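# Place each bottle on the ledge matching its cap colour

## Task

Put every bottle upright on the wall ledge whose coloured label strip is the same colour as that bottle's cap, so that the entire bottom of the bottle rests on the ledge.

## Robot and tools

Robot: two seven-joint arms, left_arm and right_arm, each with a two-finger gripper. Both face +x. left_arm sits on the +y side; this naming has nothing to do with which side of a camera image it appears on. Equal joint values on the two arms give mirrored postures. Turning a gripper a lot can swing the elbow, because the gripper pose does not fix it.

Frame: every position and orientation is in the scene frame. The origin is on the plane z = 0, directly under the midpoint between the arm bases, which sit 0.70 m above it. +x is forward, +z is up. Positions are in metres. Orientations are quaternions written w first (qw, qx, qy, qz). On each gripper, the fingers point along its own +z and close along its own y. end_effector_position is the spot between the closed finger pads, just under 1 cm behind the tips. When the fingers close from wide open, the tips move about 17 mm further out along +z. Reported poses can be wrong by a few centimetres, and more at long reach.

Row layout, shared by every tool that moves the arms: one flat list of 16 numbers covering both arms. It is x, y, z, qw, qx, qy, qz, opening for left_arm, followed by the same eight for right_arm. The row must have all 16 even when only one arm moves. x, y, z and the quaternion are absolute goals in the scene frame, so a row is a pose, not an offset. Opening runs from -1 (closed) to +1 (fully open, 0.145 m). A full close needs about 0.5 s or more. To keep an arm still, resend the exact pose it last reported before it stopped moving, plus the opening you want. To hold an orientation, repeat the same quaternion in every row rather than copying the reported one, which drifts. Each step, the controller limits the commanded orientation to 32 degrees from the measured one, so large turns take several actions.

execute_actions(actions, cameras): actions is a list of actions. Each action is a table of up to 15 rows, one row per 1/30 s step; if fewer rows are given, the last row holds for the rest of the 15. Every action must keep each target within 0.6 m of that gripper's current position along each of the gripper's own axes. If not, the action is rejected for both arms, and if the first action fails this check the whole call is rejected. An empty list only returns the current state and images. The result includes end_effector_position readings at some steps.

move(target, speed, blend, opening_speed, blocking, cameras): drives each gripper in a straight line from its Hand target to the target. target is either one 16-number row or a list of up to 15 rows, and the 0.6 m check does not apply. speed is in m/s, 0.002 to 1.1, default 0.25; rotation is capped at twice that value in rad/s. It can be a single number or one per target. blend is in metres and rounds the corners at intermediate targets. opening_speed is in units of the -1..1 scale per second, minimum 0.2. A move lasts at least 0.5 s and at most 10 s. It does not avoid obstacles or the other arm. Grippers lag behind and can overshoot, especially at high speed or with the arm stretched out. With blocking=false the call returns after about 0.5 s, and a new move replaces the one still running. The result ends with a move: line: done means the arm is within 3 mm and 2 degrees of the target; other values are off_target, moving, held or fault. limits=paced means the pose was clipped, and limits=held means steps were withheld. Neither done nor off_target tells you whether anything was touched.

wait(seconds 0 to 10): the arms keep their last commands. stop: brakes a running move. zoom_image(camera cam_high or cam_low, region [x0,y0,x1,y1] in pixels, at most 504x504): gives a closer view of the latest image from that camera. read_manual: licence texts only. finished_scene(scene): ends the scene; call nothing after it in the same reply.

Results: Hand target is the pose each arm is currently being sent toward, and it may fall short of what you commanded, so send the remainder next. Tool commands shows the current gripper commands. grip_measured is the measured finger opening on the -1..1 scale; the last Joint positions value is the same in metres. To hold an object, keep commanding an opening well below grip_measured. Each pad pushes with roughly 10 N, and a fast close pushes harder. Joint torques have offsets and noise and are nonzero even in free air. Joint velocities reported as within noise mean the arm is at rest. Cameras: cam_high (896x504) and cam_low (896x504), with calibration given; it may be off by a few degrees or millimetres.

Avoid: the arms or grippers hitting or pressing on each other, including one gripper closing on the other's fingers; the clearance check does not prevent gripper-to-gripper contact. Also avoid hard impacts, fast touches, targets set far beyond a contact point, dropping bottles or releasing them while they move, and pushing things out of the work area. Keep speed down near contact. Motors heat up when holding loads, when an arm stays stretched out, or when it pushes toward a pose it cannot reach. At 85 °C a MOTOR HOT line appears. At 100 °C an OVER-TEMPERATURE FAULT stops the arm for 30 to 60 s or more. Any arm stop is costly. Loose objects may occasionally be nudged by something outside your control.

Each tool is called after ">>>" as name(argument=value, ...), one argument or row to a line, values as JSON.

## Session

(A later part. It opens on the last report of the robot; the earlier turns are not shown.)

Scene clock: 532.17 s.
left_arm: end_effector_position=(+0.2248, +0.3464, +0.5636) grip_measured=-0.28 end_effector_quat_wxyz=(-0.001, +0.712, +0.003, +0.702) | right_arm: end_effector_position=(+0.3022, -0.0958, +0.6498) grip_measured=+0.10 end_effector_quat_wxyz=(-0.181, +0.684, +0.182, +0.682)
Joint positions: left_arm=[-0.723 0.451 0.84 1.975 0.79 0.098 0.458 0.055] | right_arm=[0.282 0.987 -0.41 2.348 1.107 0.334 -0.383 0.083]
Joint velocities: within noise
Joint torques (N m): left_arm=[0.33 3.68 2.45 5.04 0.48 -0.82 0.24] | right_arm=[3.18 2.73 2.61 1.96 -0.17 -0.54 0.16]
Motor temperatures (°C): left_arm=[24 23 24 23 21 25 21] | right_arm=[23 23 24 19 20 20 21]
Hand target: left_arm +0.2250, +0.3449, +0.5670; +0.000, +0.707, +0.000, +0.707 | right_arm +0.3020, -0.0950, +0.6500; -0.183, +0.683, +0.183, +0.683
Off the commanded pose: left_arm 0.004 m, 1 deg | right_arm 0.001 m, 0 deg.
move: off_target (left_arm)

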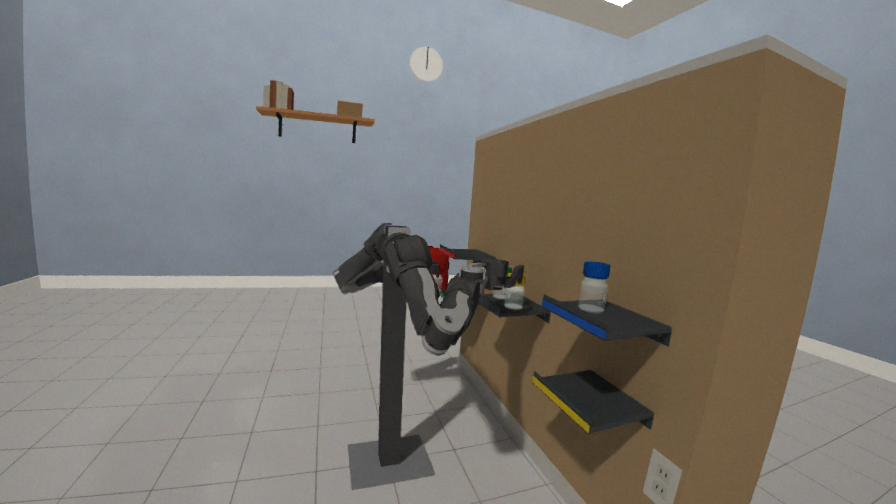

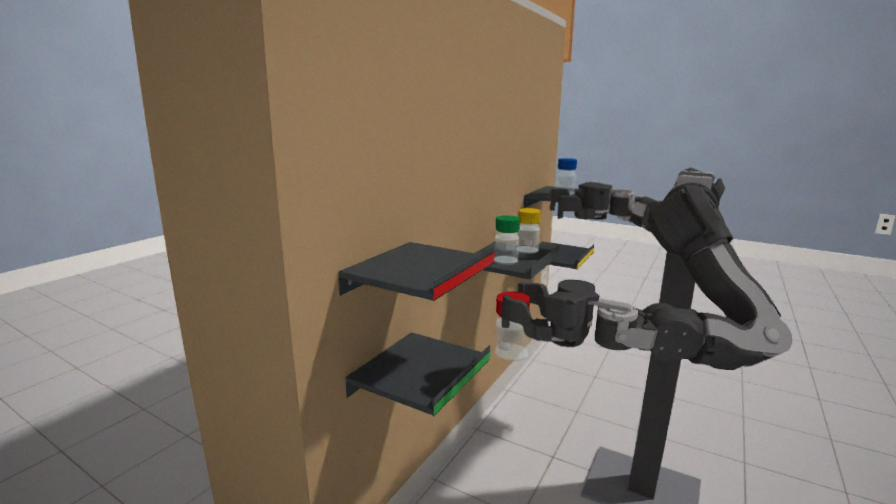

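>>> move(
  target=[
    [0.225,0.365,0.65,0,0.7071,0,0.7071,-0.7,0.302,-0.095,0.622,-0.183,0.683,0.183,0.683,0.1],
    [0.23,0.375,0.735,0,0.7071,0,0.7071,-0.7,0.361,-0.060,0.620,-0.183,0.683,0.183,0.683,0.1],
  ],
  speed=0.12,
)

>>> zoom_image(
  camera="cam_low",
  region=[450, 130, 650, 330],
)

>>> zoom_image(
  camera="cam_high",
  region=[440, 220, 560, 340],
)

Scene clock: 543.77 s.
left_arm: end_effector_position=(+0.2306, +0.3734, +0.7354) grip_measured=-0.28 end_effector_quat_wxyz=(+0.000, +0.707, -0.004, +0.707) | right_arm: end_effector_position=(+0.3618, -0.0615, +0.6222) grip_measured=+0.10 end_effector_quat_wxyz=(-0.183, +0.681, +0.178, +0.686)
Joint positions: left_arm=[-0.601 0.895 1.399 2.008 1.217 0.781 0.339 0.055] | right_arm=[0.519 0.694 -0.667 2.016 0.908 0.326 -0.326 0.083]
Joint velocities: within noise
Joint torques (N m): left_arm=[0.94 5.34 2.18 1.17 0.34 -0.54 -0.05] | right_arm=[4.92 2.04 2 2.67 -0.14 -0.32 0.17]
Motor temperatures (°C): left_arm=[23 23 24 23 22 25 21] | right_arm=[22 23 24 19 20 21 21]
Hand target: left_arm +0.2300, +0.3750, +0.7350; +0.000, +0.707, +0.000, +0.707 | right_arm +0.3610, -0.0601, +0.6200; -0.183, +0.683, +0.183, +0.683
Off the commanded pose: left_arm 0.002 m, 1 deg | right_arm 0.003 m, 1 deg.
joint sent to its limit (left arm) — joint 6 (wrist pitch), upper limit. The joint targets still meet the commanded pose.
move: done

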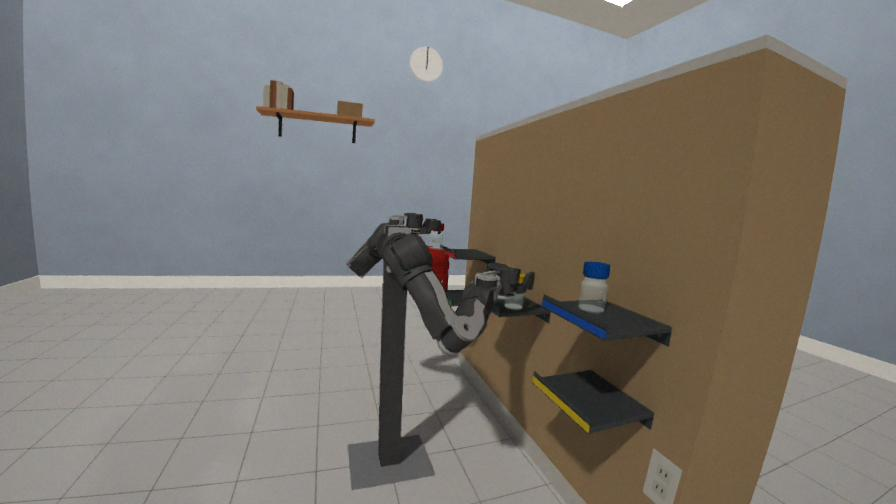

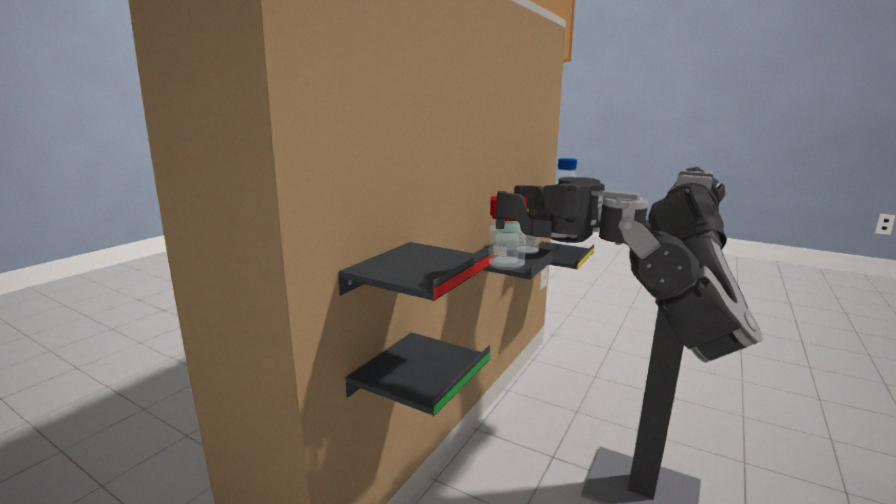

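Scaled by 2.520 from the camera's 896x504 image, which has a finer 1280x720 frame.

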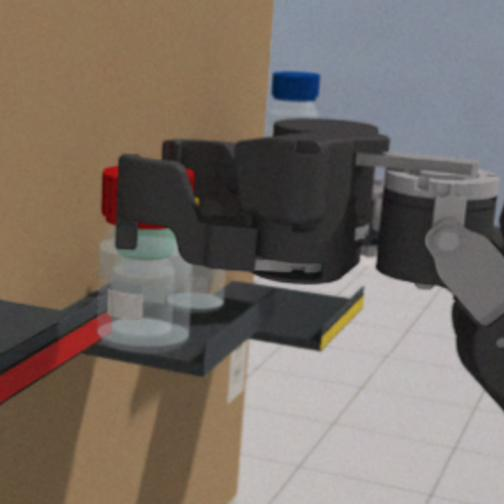

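Scaled by 4.200 from the camera's 896x504 image, which has a finer 1280x720 frame.

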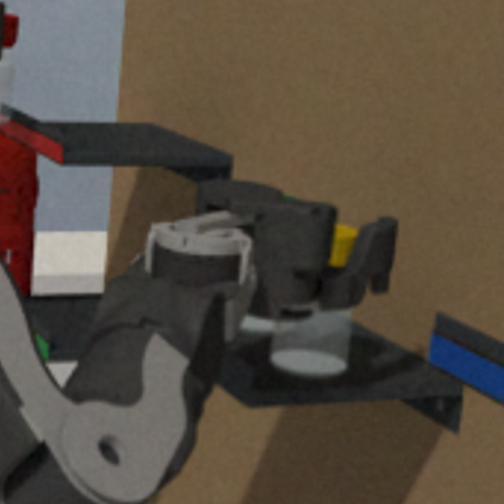

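>>> move(
  target=[
    [0.23,0.375,0.735,0,0.7071,0,0.7071,-0.7,0.361,-0.060,0.620,-0.183,0.683,0.183,0.683,-0.6],
    [0.26,0.377,0.75,0,0.7071,0,0.7071,-0.7,0.361,-0.060,0.620,-0.183,0.683,0.183,0.683,-0.6],
    [0.37,0.378,0.75,0,0.7071,0,0.7071,-0.7,0.361,-0.060,0.620,-0.183,0.683,0.183,0.683,-0.6],
  ],
  speed=0.13,
  opening_speed=0.8,
)

>>> zoom_image(
  camera="cam_low",
  region=[370, 130, 620, 330],
)

>>> zoom_image(
  camera="cam_high",
  region=[440, 220, 560, 340],
)

Scene clock: 556.93 s.
left_arm: end_effector_position=(+0.3700, +0.3765, +0.7501) grip_measured=-0.28 end_effector_quat_wxyz=(+0.001, +0.710, -0.003, +0.705) | right_arm: end_effector_position=(+0.3616, -0.0611, +0.6220) grip_measured=-0.28 end_effector_quat_wxyz=(-0.183, +0.681, +0.180, +0.686)
Joint positions: left_arm=[-0.378 1.554 0.651 1.563 1.548 0.279 0.026 0.055] | right_arm=[0.519 0.694 -0.667 2.016 0.907 0.327 -0.324 0.055]
Joint velocities: within noise
Joint torques (N m): left_arm=[4.58 7.13 3.14 0.17 0.21 -1 -0.04] | right_arm=[4.87 1.83 2.19 2.76 -0.11 -0.32 0.11]
Motor temperatures (°C): left_arm=[23 24 24 22 22 25 21] | right_arm=[22 23 23 19 20 20 21]
Hand target: left_arm +0.3700, +0.3779, +0.7500; +0.000, +0.707, +0.000, +0.707 | right_arm +0.3610, -0.0600, +0.6200; -0.183, +0.683, +0.183, +0.683
Off the commanded pose: left_arm 0.002 m, 1 deg | right_arm 0.002 m, 1 deg.
move: done

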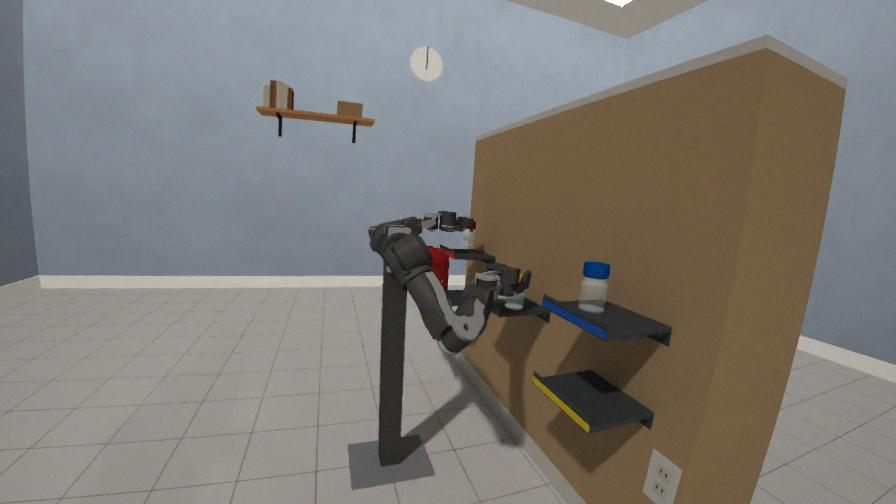

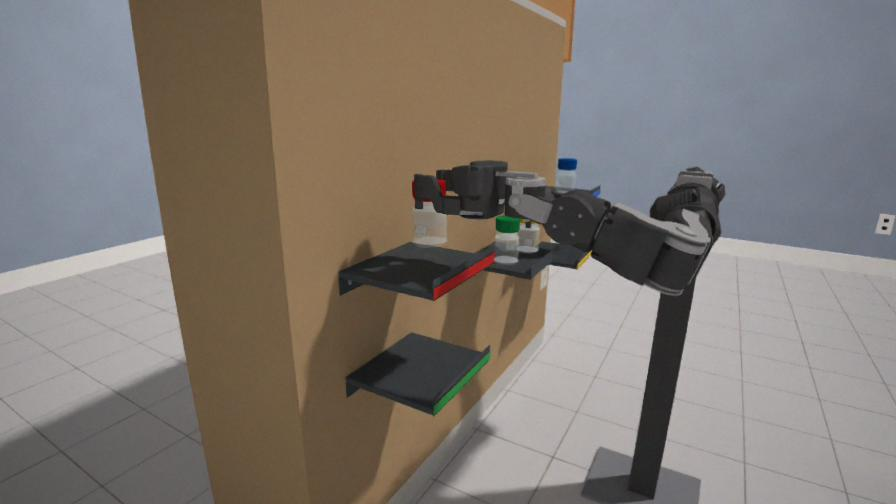

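Scaled by 2.016 from the camera's 896x504 image, which has a finer 1280x720 frame.

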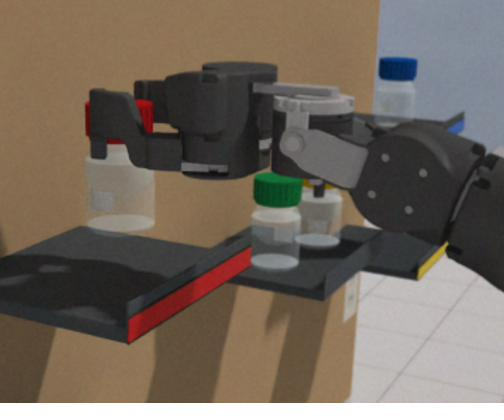

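Scaled by 4.200 from the camera's 896x504 image, which has a finer 1280x720 frame.

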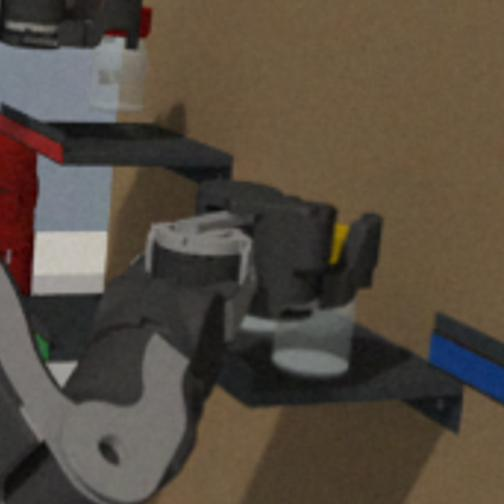

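>>> move(
  target=[
    [0.37,0.378,0.725,0,0.7071,0,0.7071,-0.7,0.361,-0.060,0.655,-0.183,0.683,0.183,0.683,-0.7],
    [0.37,0.378,0.719,0,0.7071,0,0.7071,-0.7,0.302,-0.095,0.66,-0.183,0.683,0.183,0.683,-0.7],
    [0.37,0.378,0.714,0,0.7071,0,0.7071,-0.7,0.265,-0.19,0.655,-0.1227,0.6964,0.1227,0.6964,-0.7],
  ],
  speed=[0.06,0.1,0.12],
  blend=[0,0.01,0],
)

>>> zoom_image(
  camera="cam_low",
  region=[370, 130, 620, 330],
)

Scene clock: 575.93 s.
left_arm: end_effector_position=(+0.3704, +0.3769, +0.7199) grip_measured=-0.28 end_effector_quat_wxyz=(+0.000, +0.702, -0.003, +0.712) | right_arm: end_effector_position=(+0.2652, -0.1904, +0.6526) grip_measured=-0.28 end_effector_quat_wxyz=(-0.123, +0.700, +0.120, +0.693)
Joint positions: left_arm=[-0.463 1.507 0.619 1.587 1.512 0.142 0.026 0.055] | right_arm=[-0.645 0.949 0.613 2.435 1.158 0.289 -0.087 0.055]
Joint velocities: within noise
Joint torques (N m): left_arm=[3.55 5.84 2.7 0.96 0.09 -0.53 0.01] | right_arm=[1.54 3.76 3.66 2.25 -0.01 -0.57 0.17]
Motor temperatures (°C): left_arm=[23 25 25 22 21 26 21] | right_arm=[23 23 23 19 20 20 21]
Hand target: left_arm +0.3700, +0.3780, +0.7141; +0.000, +0.707, +0.000, +0.707 | right_arm +0.2650, -0.1900, +0.6550; -0.123, +0.696, +0.123, +0.696
Off the commanded pose: left_arm 0.006 m, 1 deg | right_arm 0.002 m, 1 deg.
move: off_target (left_arm)

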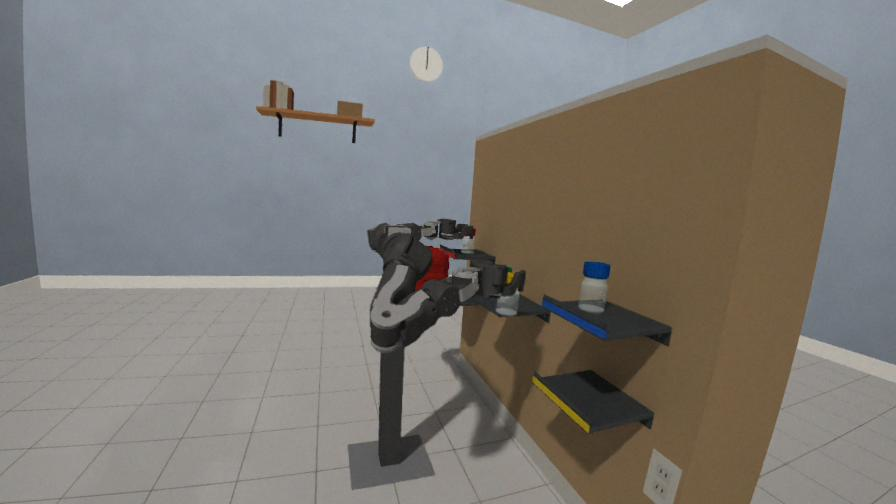

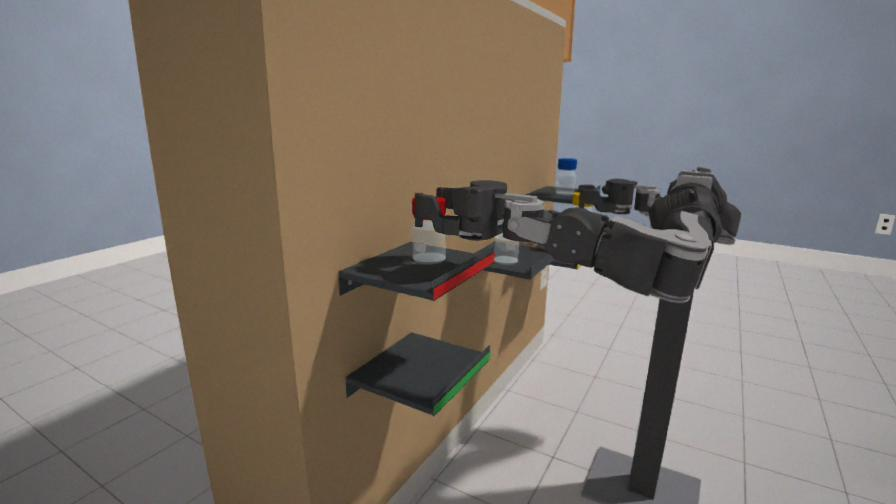

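Scaled by 2.016 from the camera's 896x504 image, which has a finer 1280x720 frame.

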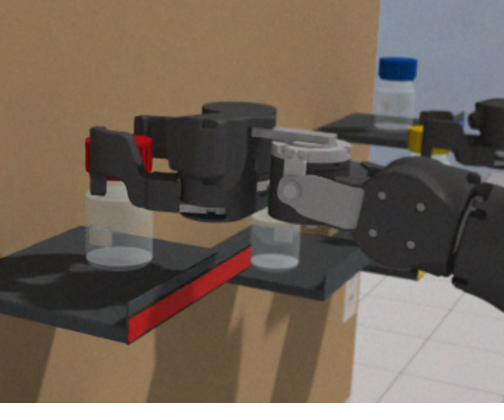

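>>> move(
  target=[
    [0.37,0.378,0.715,0,0.7071,0,0.7071,0.2,0.265,-0.19,0.655,-0.1227,0.6964,0.1227,0.6964,-0.7],
    [0.30,0.378,0.724,0,0.7071,0,0.7071,0.1,0.24,-0.26,0.60,-0.0618,0.7044,0.0618,0.7044,-0.7],
    [0.25,0.375,0.726,0,0.7071,0,0.7071,0.1,0.235,-0.36,0.553,0,0.7071,0,0.7071,-0.7],
  ],
  speed=0.14,
  opening_speed=0.8,
)

>>> zoom_image(
  camera="cam_low",
  region=[370, 130, 620, 330],
)

>>> zoom_image(
  camera="cam_high",
  region=[430, 200, 640, 410],
)

Scene clock: 593.77 s.
left_arm: end_effector_position=(+0.2506, +0.3758, +0.7267) grip_measured=+0.10 end_effector_quat_wxyz=(-0.002, +0.706, +0.001, +0.708) | right_arm: end_effector_position=(+0.2347, -0.3602, +0.5484) grip_measured=-0.28 end_effector_quat_wxyz=(-0.001, +0.713, -0.004, +0.701)
Joint positions: left_arm=[-0.688 0.951 1.324 1.976 1.275 0.633 0.244 0.083] | right_arm=[-0.797 0.615 0.736 1.852 0.898 -0.072 0.374 0.055]
Joint velocities: within noise
Joint torques (N m): left_arm=[0.65 5.18 2.82 1.83 0.28 -0.51 0.23] | right_arm=[0.33 4.21 4.85 3.44 0.41 -0.69 0.18]
Motor temperatures (°C): left_arm=[23 25 25 21 21 25 21] | right_arm=[22 23 24 19 20 21 21]
Hand target: left_arm +0.2500, +0.3751, +0.7260; +0.000, +0.707, +0.000, +0.707 | right_arm +0.2350, -0.3600, +0.5530; +0.000, +0.707, +0.000, +0.707
Off the commanded pose: left_arm 0.001 m, 0 deg | right_arm 0.005 m, 1 deg.
move: off_target (right_arm)

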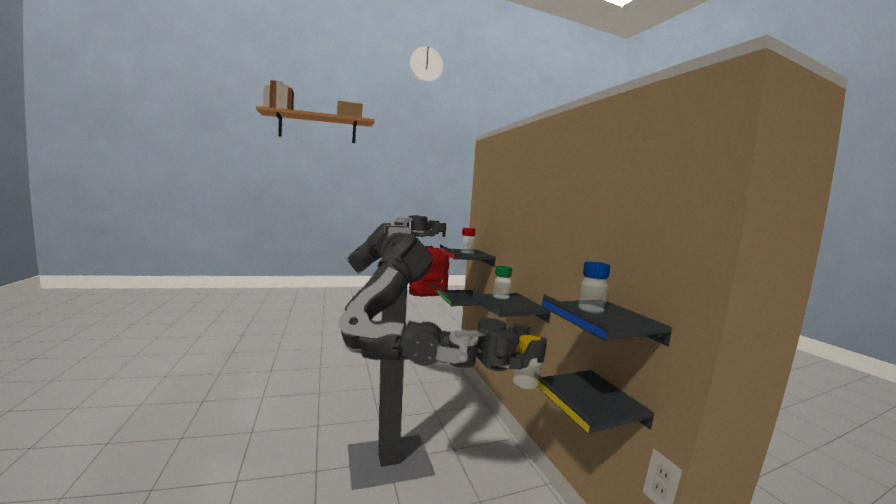

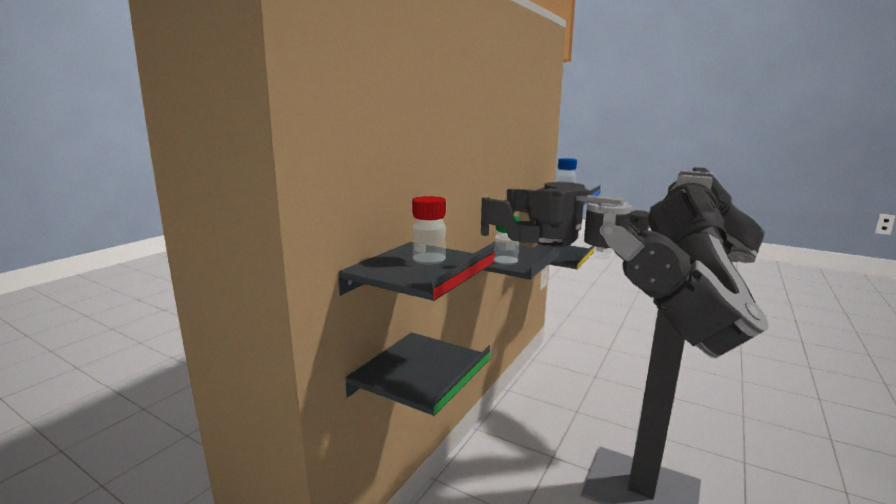

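Scaled by 2.016 from the camera's 896x504 image, which has a finer 1280x720 frame.

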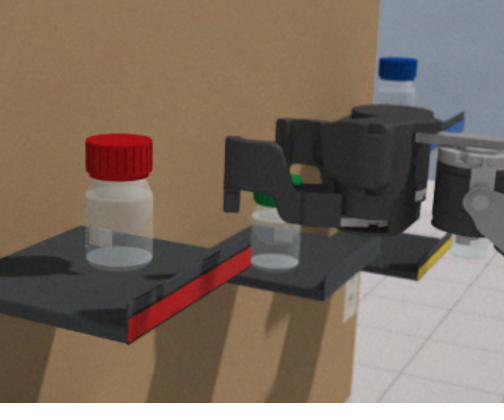

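Scaled by 2.400 from the camera's 896x504 image, which has a finer 1280x720 frame.

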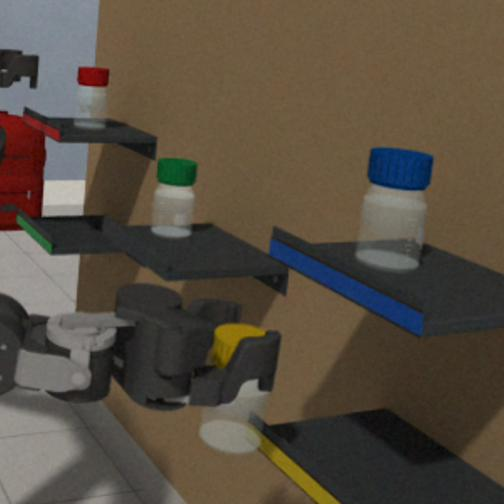

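>>> move(
  target=[
    [0.25,0.25,0.71,0.0923,0.701,-0.0923,0.701,0.1,0.25,-0.375,0.558,0,0.7071,0,0.7071,-0.7],
    [0.29,0.17,0.755,0.183,0.683,-0.183,0.683,0.1,0.31,-0.377,0.558,0,0.7071,0,0.7071,-0.7],
    [0.33,0.05,0.755,0.183,0.683,-0.183,0.683,0.1,0.365,-0.378,0.556,0,0.7071,0,0.7071,-0.7],
    [0.36,-0.02,0.755,0.183,0.683,-0.183,0.683,0.1,0.365,-0.378,0.53,0,0.7071,0,0.7071,-0.7],
  ],
  speed=[0.14,0.14,0.12,0.07],
  blend=[0.01,0.01,0,0],
)

>>> zoom_image(
  camera="cam_high",
  region=[430, 200, 640, 430],
)

Scene clock: 608.40 s.
left_arm: end_effector_position=(+0.3597, -0.0199, +0.7556) grip_measured=+0.10 end_effector_quat_wxyz=(+0.184, +0.682, -0.184, +0.683) | right_arm: end_effector_position=(+0.3643, -0.3792, +0.5279) grip_measured=-0.28 end_effector_quat_wxyz=(+0.002, +0.712, -0.002, +0.703)
Joint positions: left_arm=[1.136 0.295 -0.759 1.954 1.349 0.751 -0.869 0.083] | right_arm=[-0.006 0.74 0.264 1.319 0.707 -0.007 0.357 0.055]
Joint velocities: within noise
Joint torques (N m): left_arm=[8.37 -0.44 2 1.2 -0.22 -0.5 0.02] | right_arm=[4.13 6.4 2.78 3.3 0.37 -0.74 0.18]
Motor temperatures (°C): left_arm=[23 24 25 21 21 25 21] | right_arm=[21 24 24 20 20 21 21]
Hand target: left_arm +0.3600, -0.0200, +0.7550; +0.183, +0.683, -0.183, +0.683 | right_arm +0.3650, -0.3780, +0.5301; +0.000, +0.707, +0.000, +0.707
Off the commanded pose: left_arm 0.001 m, 0 deg | right_arm 0.003 m, 1 deg.
move: done

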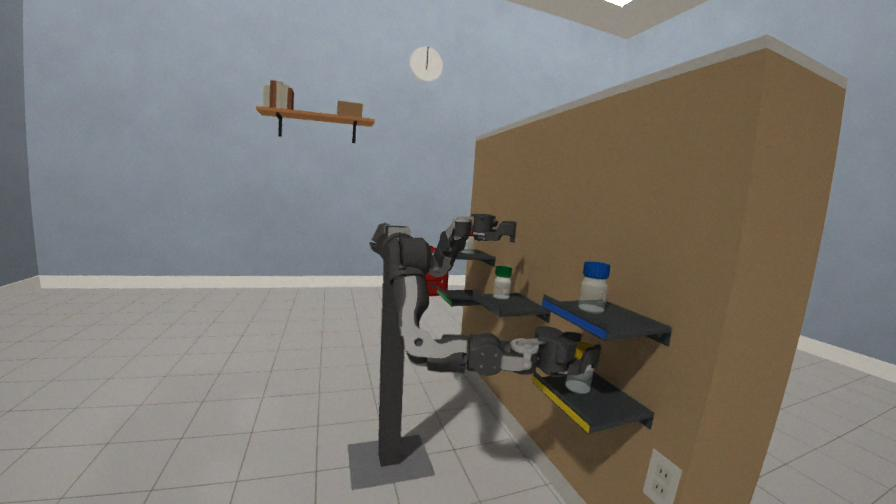

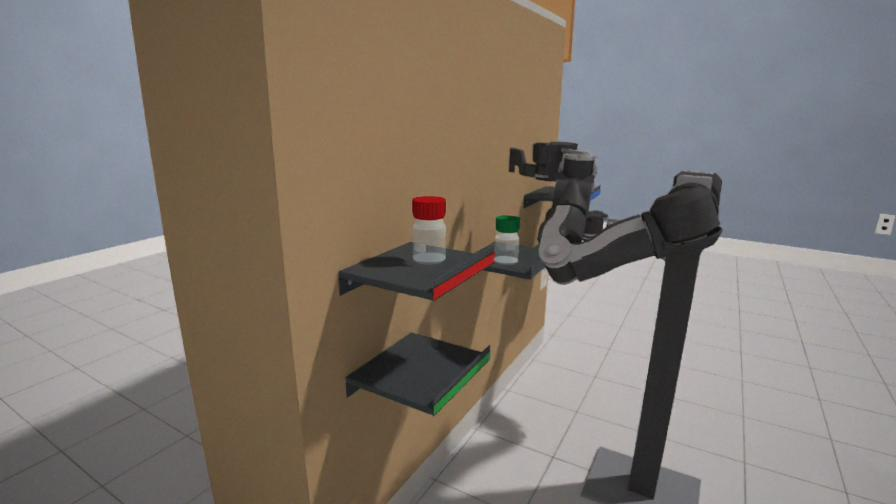

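Scaled by 2.191 from the camera's 896x504 image, which has a finer 1280x720 frame.

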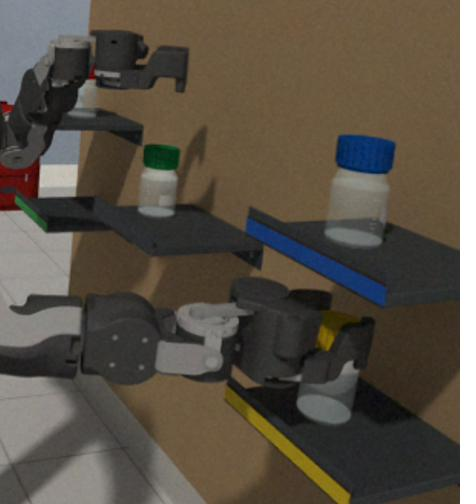

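>>> move(
  target=[
    [0.345,0.02,0.755,0.183,0.683,-0.183,0.683,0.1,0.365,-0.378,0.524,0,0.7071,0,0.7071,-0.7],
    [0.335,0.05,0.755,0.183,0.683,-0.183,0.683,0.1,0.365,-0.378,0.520,0,0.7071,0,0.7071,-0.7],
    [0.312,0.082,0.70,0.183,0.683,-0.183,0.683,0.1,0.365,-0.378,0.517,0,0.7071,0,0.7071,-0.7],
    [0.311,0.083,0.65,0.183,0.683,-0.183,0.683,0.1,0.365,-0.378,0.517,0,0.7071,0,0.7071,-0.7],
  ],
  speed=0.12,
  blend=[0.005,0.01,0.01,0],
)

>>> zoom_image(
  camera="cam_high",
  region=[430, 200, 640, 430],
)

>>> zoom_image(
  camera="cam_low",
  region=[450, 130, 650, 330],
)

Scene clock: 621.60 s.
left_arm: end_effector_position=(+0.3108, +0.0832, +0.6504) grip_measured=+0.10 end_effector_quat_wxyz=(+0.182, +0.683, -0.182, +0.683) | right_arm: end_effector_position=(+0.3653, -0.3792, +0.5242) grip_measured=-0.28 end_effector_quat_wxyz=(+0.003, +0.698, +0.001, +0.716)
Joint positions: left_arm=[0.41 0.935 -0.54 2.313 1.1 0.347 -0.436 0.083] | right_arm=[0.008 0.726 0.246 1.276 0.703 -0.08 0.373 0.055]
Joint velocities: within noise
Joint torques (N m): left_arm=[5.08 2.84 1.98 2.13 -0.11 -0.67 0.23] | right_arm=[2.81 6.55 0.87 2.18 0.31 -0.04 0.02]
Motor temperatures (°C): left_arm=[25 23 25 21 21 25 21] | right_arm=[22 24 24 20 20 21 21]
Hand target: left_arm +0.3110, +0.0830, +0.6500; +0.183, +0.683, -0.183, +0.683 | right_arm +0.3648, -0.3780, +0.5169; +0.000, +0.707, +0.000, +0.707
Off the commanded pose: left_arm 0.000 m, 0 deg | right_arm 0.007 m, 1 deg.
move: off_target (right_arm)

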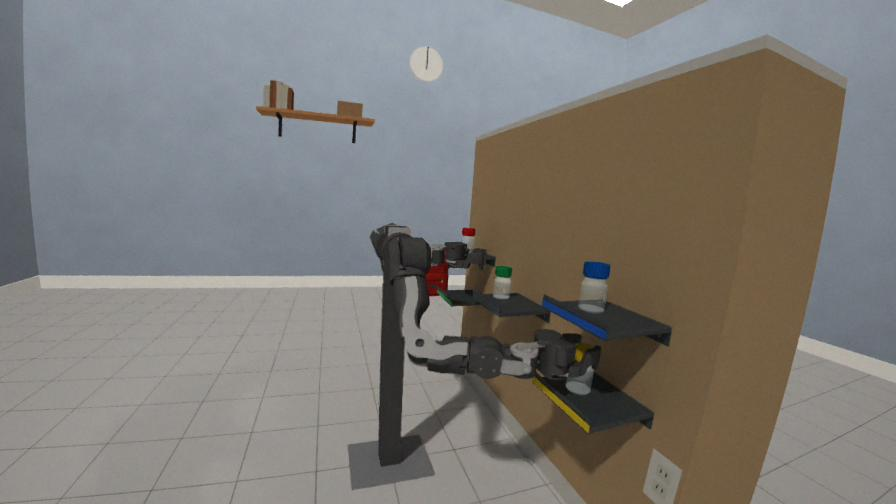

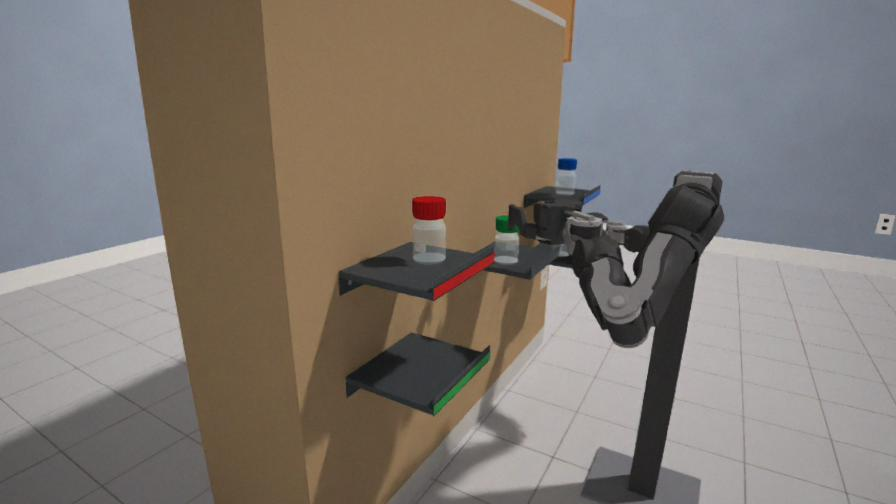

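Scaled by 2.191 from the camera's 896x504 image, which has a finer 1280x720 frame.

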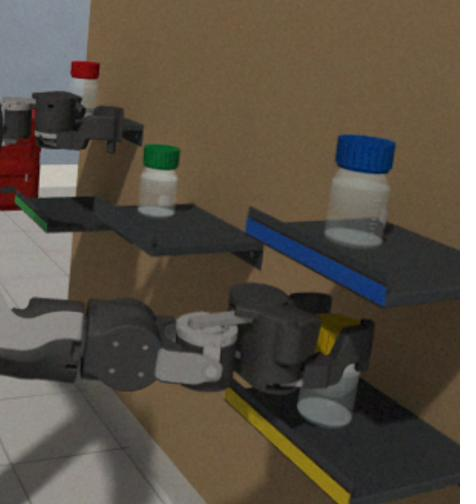

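Scaled by 2.520 from the camera's 896x504 image, which has a finer 1280x720 frame.

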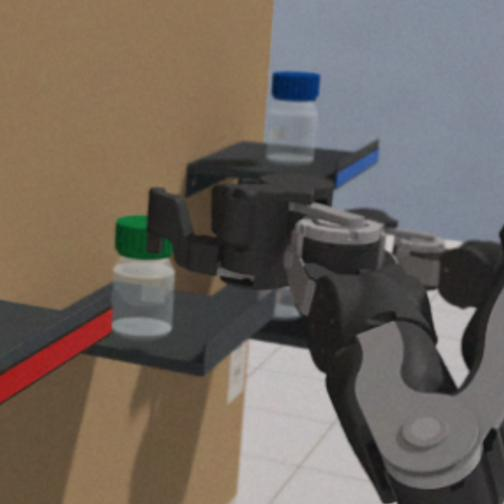

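>>> move(
  target=[
    [0.311,0.083,0.65,0.183,0.683,-0.183,0.683,0.1,0.365,-0.378,0.518,0,0.7071,0,0.7071,0.2],
    [0.311,0.083,0.622,0.183,0.683,-0.183,0.683,0.1,0.31,-0.378,0.528,0,0.7071,0,0.7071,0.2],
    [0.367,0.049,0.620,0.183,0.683,-0.183,0.683,0.1,0.24,-0.375,0.535,0,0.7071,0,0.7071,0.2],
  ],
  speed=0.12,
  opening_speed=0.8,
)

>>> zoom_image(
  camera="cam_high",
  region=[430, 200, 640, 430],
)

>>> zoom_image(
  camera="cam_low",
  region=[450, 130, 650, 330],
)

Scene clock: 635.37 s.
left_arm: end_effector_position=(+0.3672, +0.0496, +0.6227) grip_measured=+0.10 end_effector_quat_wxyz=(+0.183, +0.681, -0.180, +0.686) | right_arm: end_effector_position=(+0.2397, -0.3757, +0.5330) grip_measured=+0.20 end_effector_quat_wxyz=(+0.001, +0.710, -0.003, +0.705)
Joint positions: left_arm=[0.591 0.669 -0.748 1.983 0.922 0.311 -0.37 0.083] | right_arm=[-0.69 0.602 0.709 1.717 0.846 -0.097 0.462 0.09]
Joint velocities: within noise
Joint torques (N m): left_arm=[6.9 1.73 1.55 2.81 -0.09 -0.54 0.22] | right_arm=[0.01 5 3.78 3.45 0.45 -0.46 0.15]
Motor temperatures (°C): left_arm=[24 23 25 21 21 25 21] | right_arm=[22 24 24 20 20 21 21]
Hand target: left_arm +0.3670, +0.0490, +0.6200; +0.183, +0.683, -0.183, +0.683 | right_arm +0.2400, -0.3750, +0.5350; +0.000, +0.707, +0.000, +0.707
Off the commanded pose: left_arm 0.003 m, 1 deg | right_arm 0.002 m, 1 deg.
move: done

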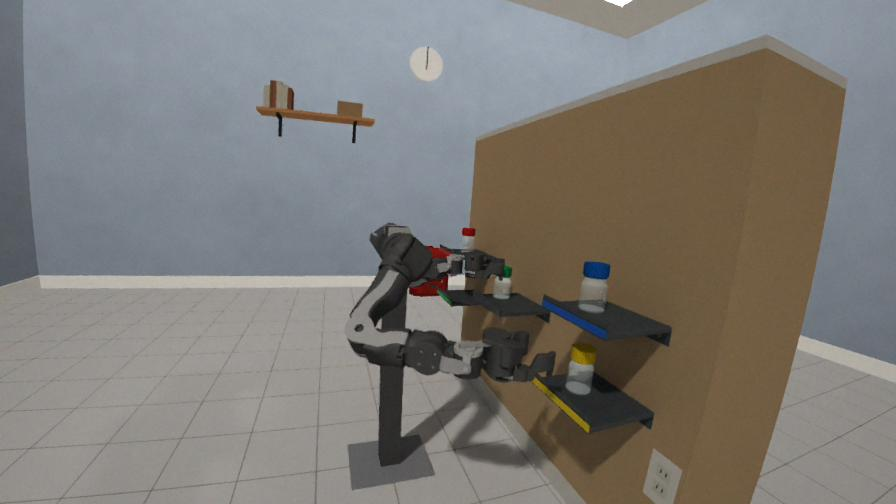

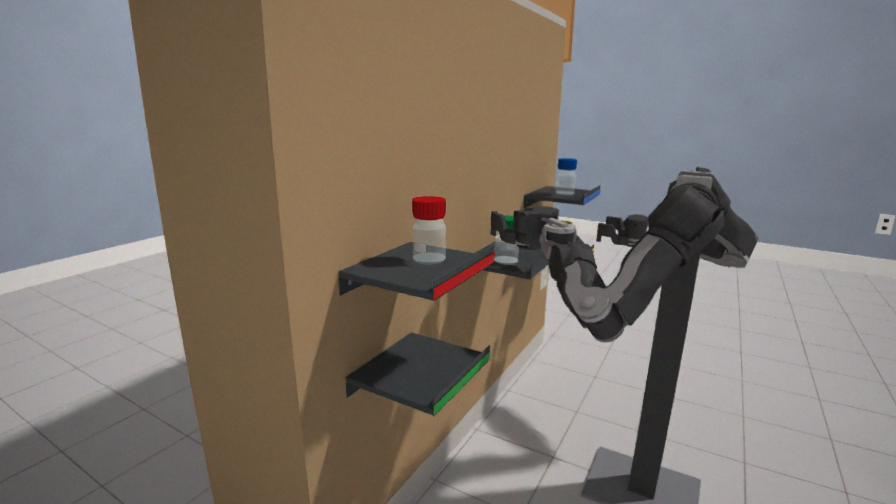

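Scaled by 2.191 from the camera's 896x504 image, which has a finer 1280x720 frame.

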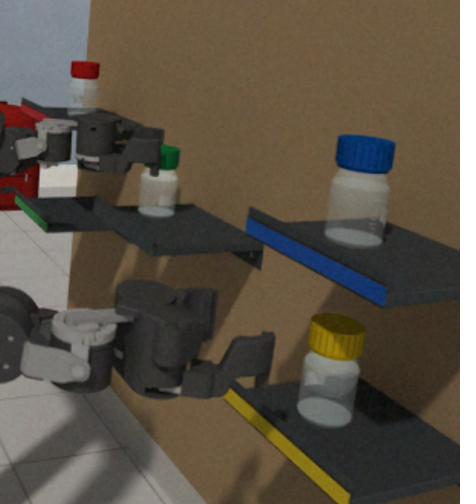

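Scaled by 2.520 from the camera's 896x504 image, which has a finer 1280x720 frame.

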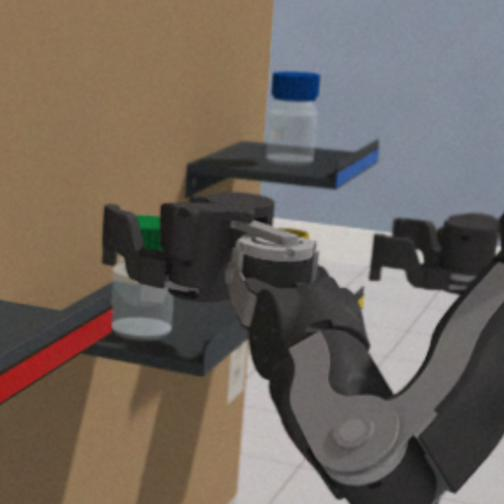

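>>> move(
  target=[
    [0.363,0.0505,0.620,0.183,0.683,-0.183,0.683,0.1,0.24,-0.375,0.535,0,0.7071,0,0.7071,0.2],
    [0.363,0.0505,0.620,0.183,0.683,-0.183,0.683,-0.5,0.24,-0.375,0.535,0,0.7071,0,0.7071,0.2],
  ],
  speed=0.1,
  opening_speed=0.6,
  cameras=["cam_low"],
)

>>> zoom_image(
  camera="cam_low",
  region=[450, 130, 650, 330],
)

Scene clock: 650.03 s.
left_arm: end_effector_position=(+0.3641, +0.0510, +0.6217) grip_measured=-0.31 end_effector_quat_wxyz=(+0.182, +0.681, -0.182, +0.685) | right_arm: end_effector_position=(+0.2397, -0.3757, +0.5331) grip_measured=+0.20 end_effector_quat_wxyz=(+0.001, +0.710, -0.003, +0.705)
Joint positions: left_arm=[0.582 0.684 -0.748 1.999 0.923 0.311 -0.372 0.052] | right_arm=[-0.69 0.602 0.709 1.717 0.847 -0.097 0.463 0.09]
Joint velocities: within noise
Joint torques (N m): left_arm=[5.92 1.73 2.11 3.96 0 -0.62 0.09] | right_arm=[0.22 5.05 3.81 3.32 0.44 -0.47 0.15]
Motor temperatures (°C): left_arm=[25 23 24 21 21 25 21] | right_arm=[21 24 24 20 20 21 21]
Hand target: left_arm +0.3630, +0.0505, +0.6201; +0.183, +0.683, -0.183, +0.683 | right_arm +0.2400, -0.3750, +0.5350; +0.000, +0.707, +0.000, +0.707
Off the commanded pose: left_arm 0.002 m, 0 deg | right_arm 0.002 m, 1 deg.
move: done
Images, in order (width x height): cam_low 896x504.

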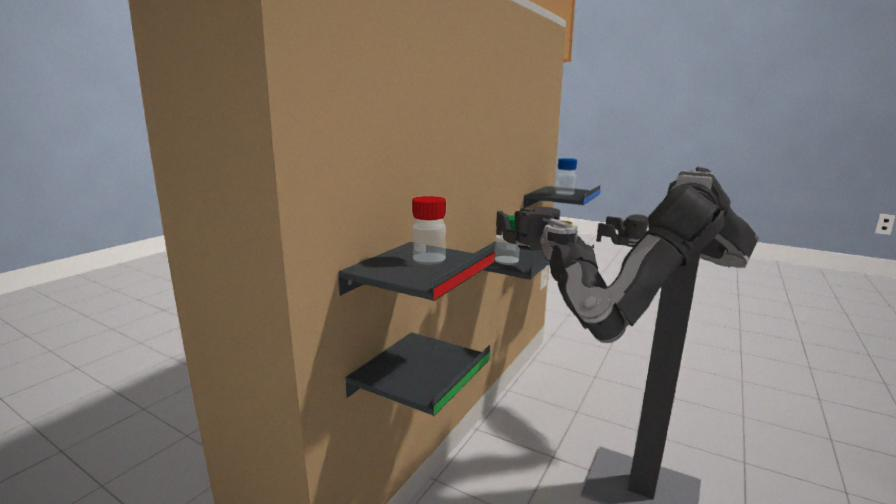

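Scaled by 2.520 from the camera's 896x504 image, which has a finer 1280x720 frame.

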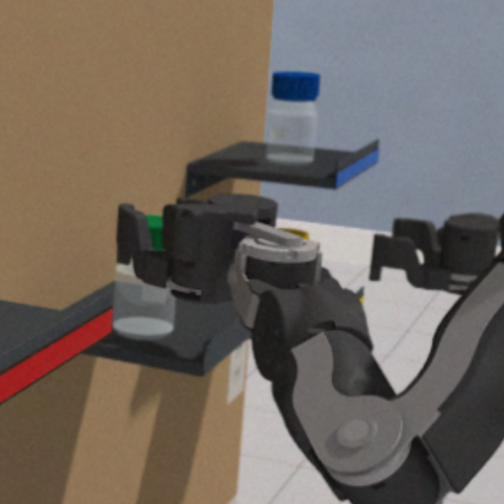

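>>> move(
  target=[
    [0.363,0.0505,0.620,0.183,0.683,-0.183,0.683,0.05,0.24,-0.375,0.535,0,0.7071,0,0.7071,0.2],
    [0.353,0.0565,0.620,0.183,0.683,-0.183,0.683,0.05,0.24,-0.375,0.535,0,0.7071,0,0.7071,0.2],
    [0.353,0.0565,0.620,0.183,0.683,-0.183,0.683,-0.7,0.24,-0.375,0.535,0,0.7071,0,0.7071,0.2],
  ],
  speed=0.1,
  opening_speed=0.6,
  cameras=["cam_low"],
)

>>> zoom_image(
  camera="cam_low",
  region=[450, 130, 650, 330],
)

Scene clock: 664.53 s.
left_arm: end_effector_position=(+0.3535, +0.0562, +0.6207) grip_measured=-0.70 end_effector_quat_wxyz=(+0.183, +0.682, -0.184, +0.684) | right_arm: end_effector_position=(+0.2397, -0.3757, +0.5331) grip_measured=+0.20 end_effector_quat_wxyz=(+0.001, +0.710, -0.003, +0.705)
Joint positions: left_arm=[0.543 0.731 -0.734 2.052 0.935 0.3 -0.38 0.023] | right_arm=[-0.69 0.602 0.709 1.717 0.847 -0.097 0.463 0.09]
Joint velocities: within noise
Joint torques (N m): left_arm=[5.79 1.94 2.45 3.81 0.01 -0.63 0.03] | right_arm=[0.17 5.18 3.88 3.38 0.44 -0.48 0.15]
Motor temperatures (°C): left_arm=[25 23 24 22 21 25 21] | right_arm=[21 24 24 20 20 21 21]
Hand target: left_arm +0.3530, +0.0565, +0.6199; +0.183, +0.683, -0.183, +0.683 | right_arm +0.2400, -0.3750, +0.5350; +0.000, +0.707, +0.000, +0.707
Off the commanded pose: left_arm 0.001 m, 0 deg | right_arm 0.002 m, 1 deg.
move: done
Images, in order (width x height): cam_low 896x504.

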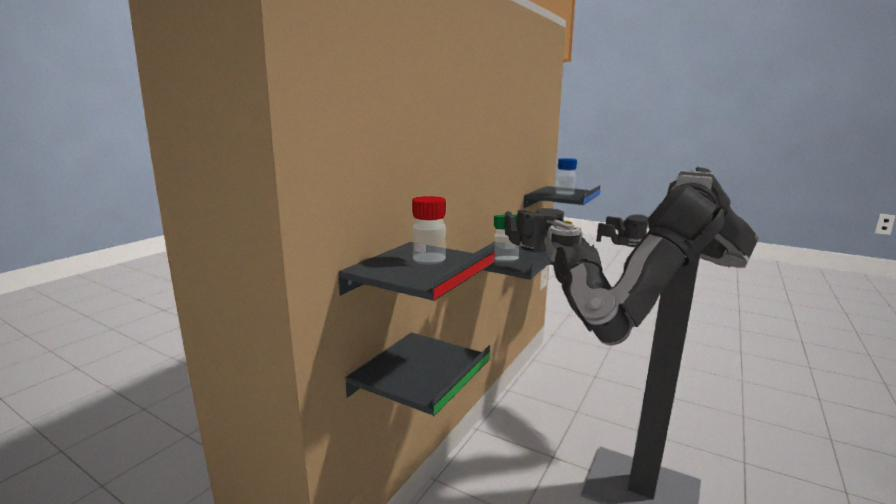

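Scaled by 2.520 from the camera's 896x504 image, which has a finer 1280x720 frame.

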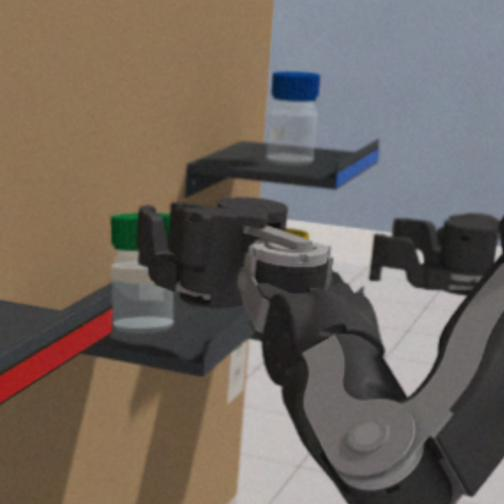

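>>> move(
  target=[
    [0.353,0.0565,0.620,0.183,0.683,-0.183,0.683,0.1,0.24,-0.375,0.535,0,0.7071,0,0.7071,0.2],
    [0.378,0.0415,0.620,0.183,0.683,-0.183,0.683,0.1,0.24,-0.375,0.535,0,0.7071,0,0.7071,0.2],
    [0.378,0.0415,0.620,0.183,0.683,-0.183,0.683,-0.6,0.24,-0.375,0.535,0,0.7071,0,0.7071,0.2],
  ],
  speed=0.1,
  opening_speed=0.6,
  cameras=["cam_low"],
)

>>> zoom_image(
  camera="cam_low",
  region=[450, 130, 650, 330],
)

Scene clock: 682.43 s.
left_arm: end_effector_position=(+0.3780, +0.0424, +0.6222) grip_measured=-0.27 end_effector_quat_wxyz=(+0.183, +0.681, -0.180, +0.686) | right_arm: end_effector_position=(+0.2397, -0.3757, +0.5331) grip_measured=+0.20 end_effector_quat_wxyz=(+0.001, +0.710, -0.003, +0.705)
Joint positions: left_arm=[0.641 0.627 -0.78 1.922 0.917 0.31 -0.368 0.055] | right_arm=[-0.69 0.602 0.709 1.717 0.847 -0.097 0.463 0.09]
Joint velocities: within noise
Joint torques (N m): left_arm=[7.45 1.09 1.7 2.66 -0.06 -0.56 0.22] | right_arm=[0.2 5.21 3.82 3.3 0.46 -0.5 0.17]
Motor temperatures (°C): left_arm=[25 23 24 22 21 25 21] | right_arm=[21 24 24 20 20 21 21]
Hand target: left_arm +0.3780, +0.0415, +0.6199; +0.183, +0.683, -0.183, +0.683 | right_arm +0.2400, -0.3750, +0.5350; +0.000, +0.707, +0.000, +0.707
Off the commanded pose: left_arm 0.002 m, 0 deg | right_arm 0.002 m, 1 deg.
move: done
Images, in order (width x height): cam_low 896x504.

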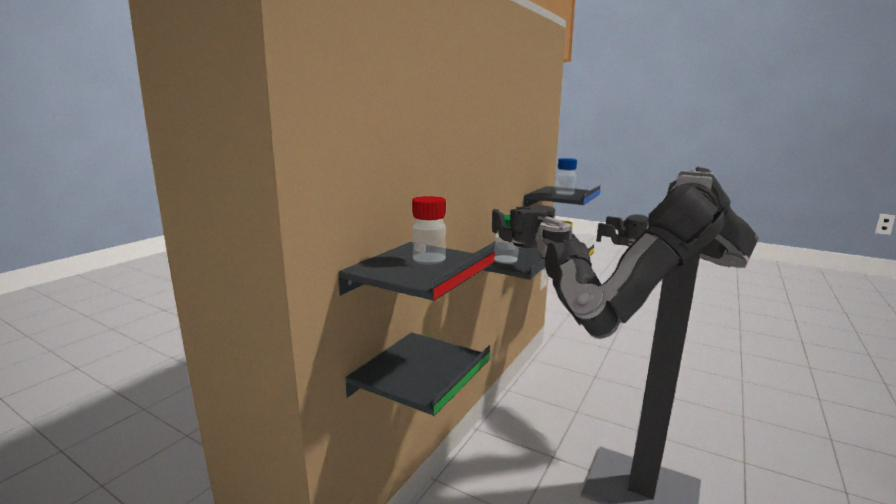

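Scaled by 2.520 from the camera's 896x504 image, which has a finer 1280x720 frame.

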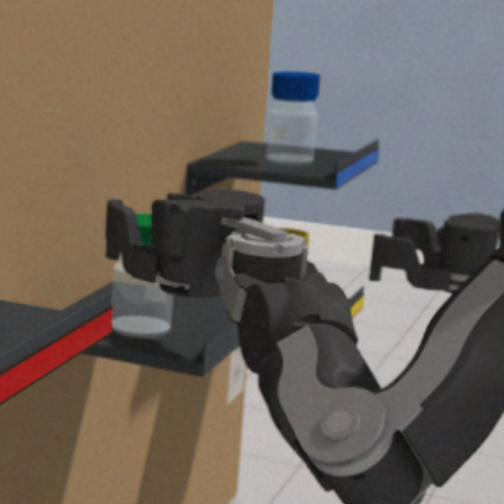

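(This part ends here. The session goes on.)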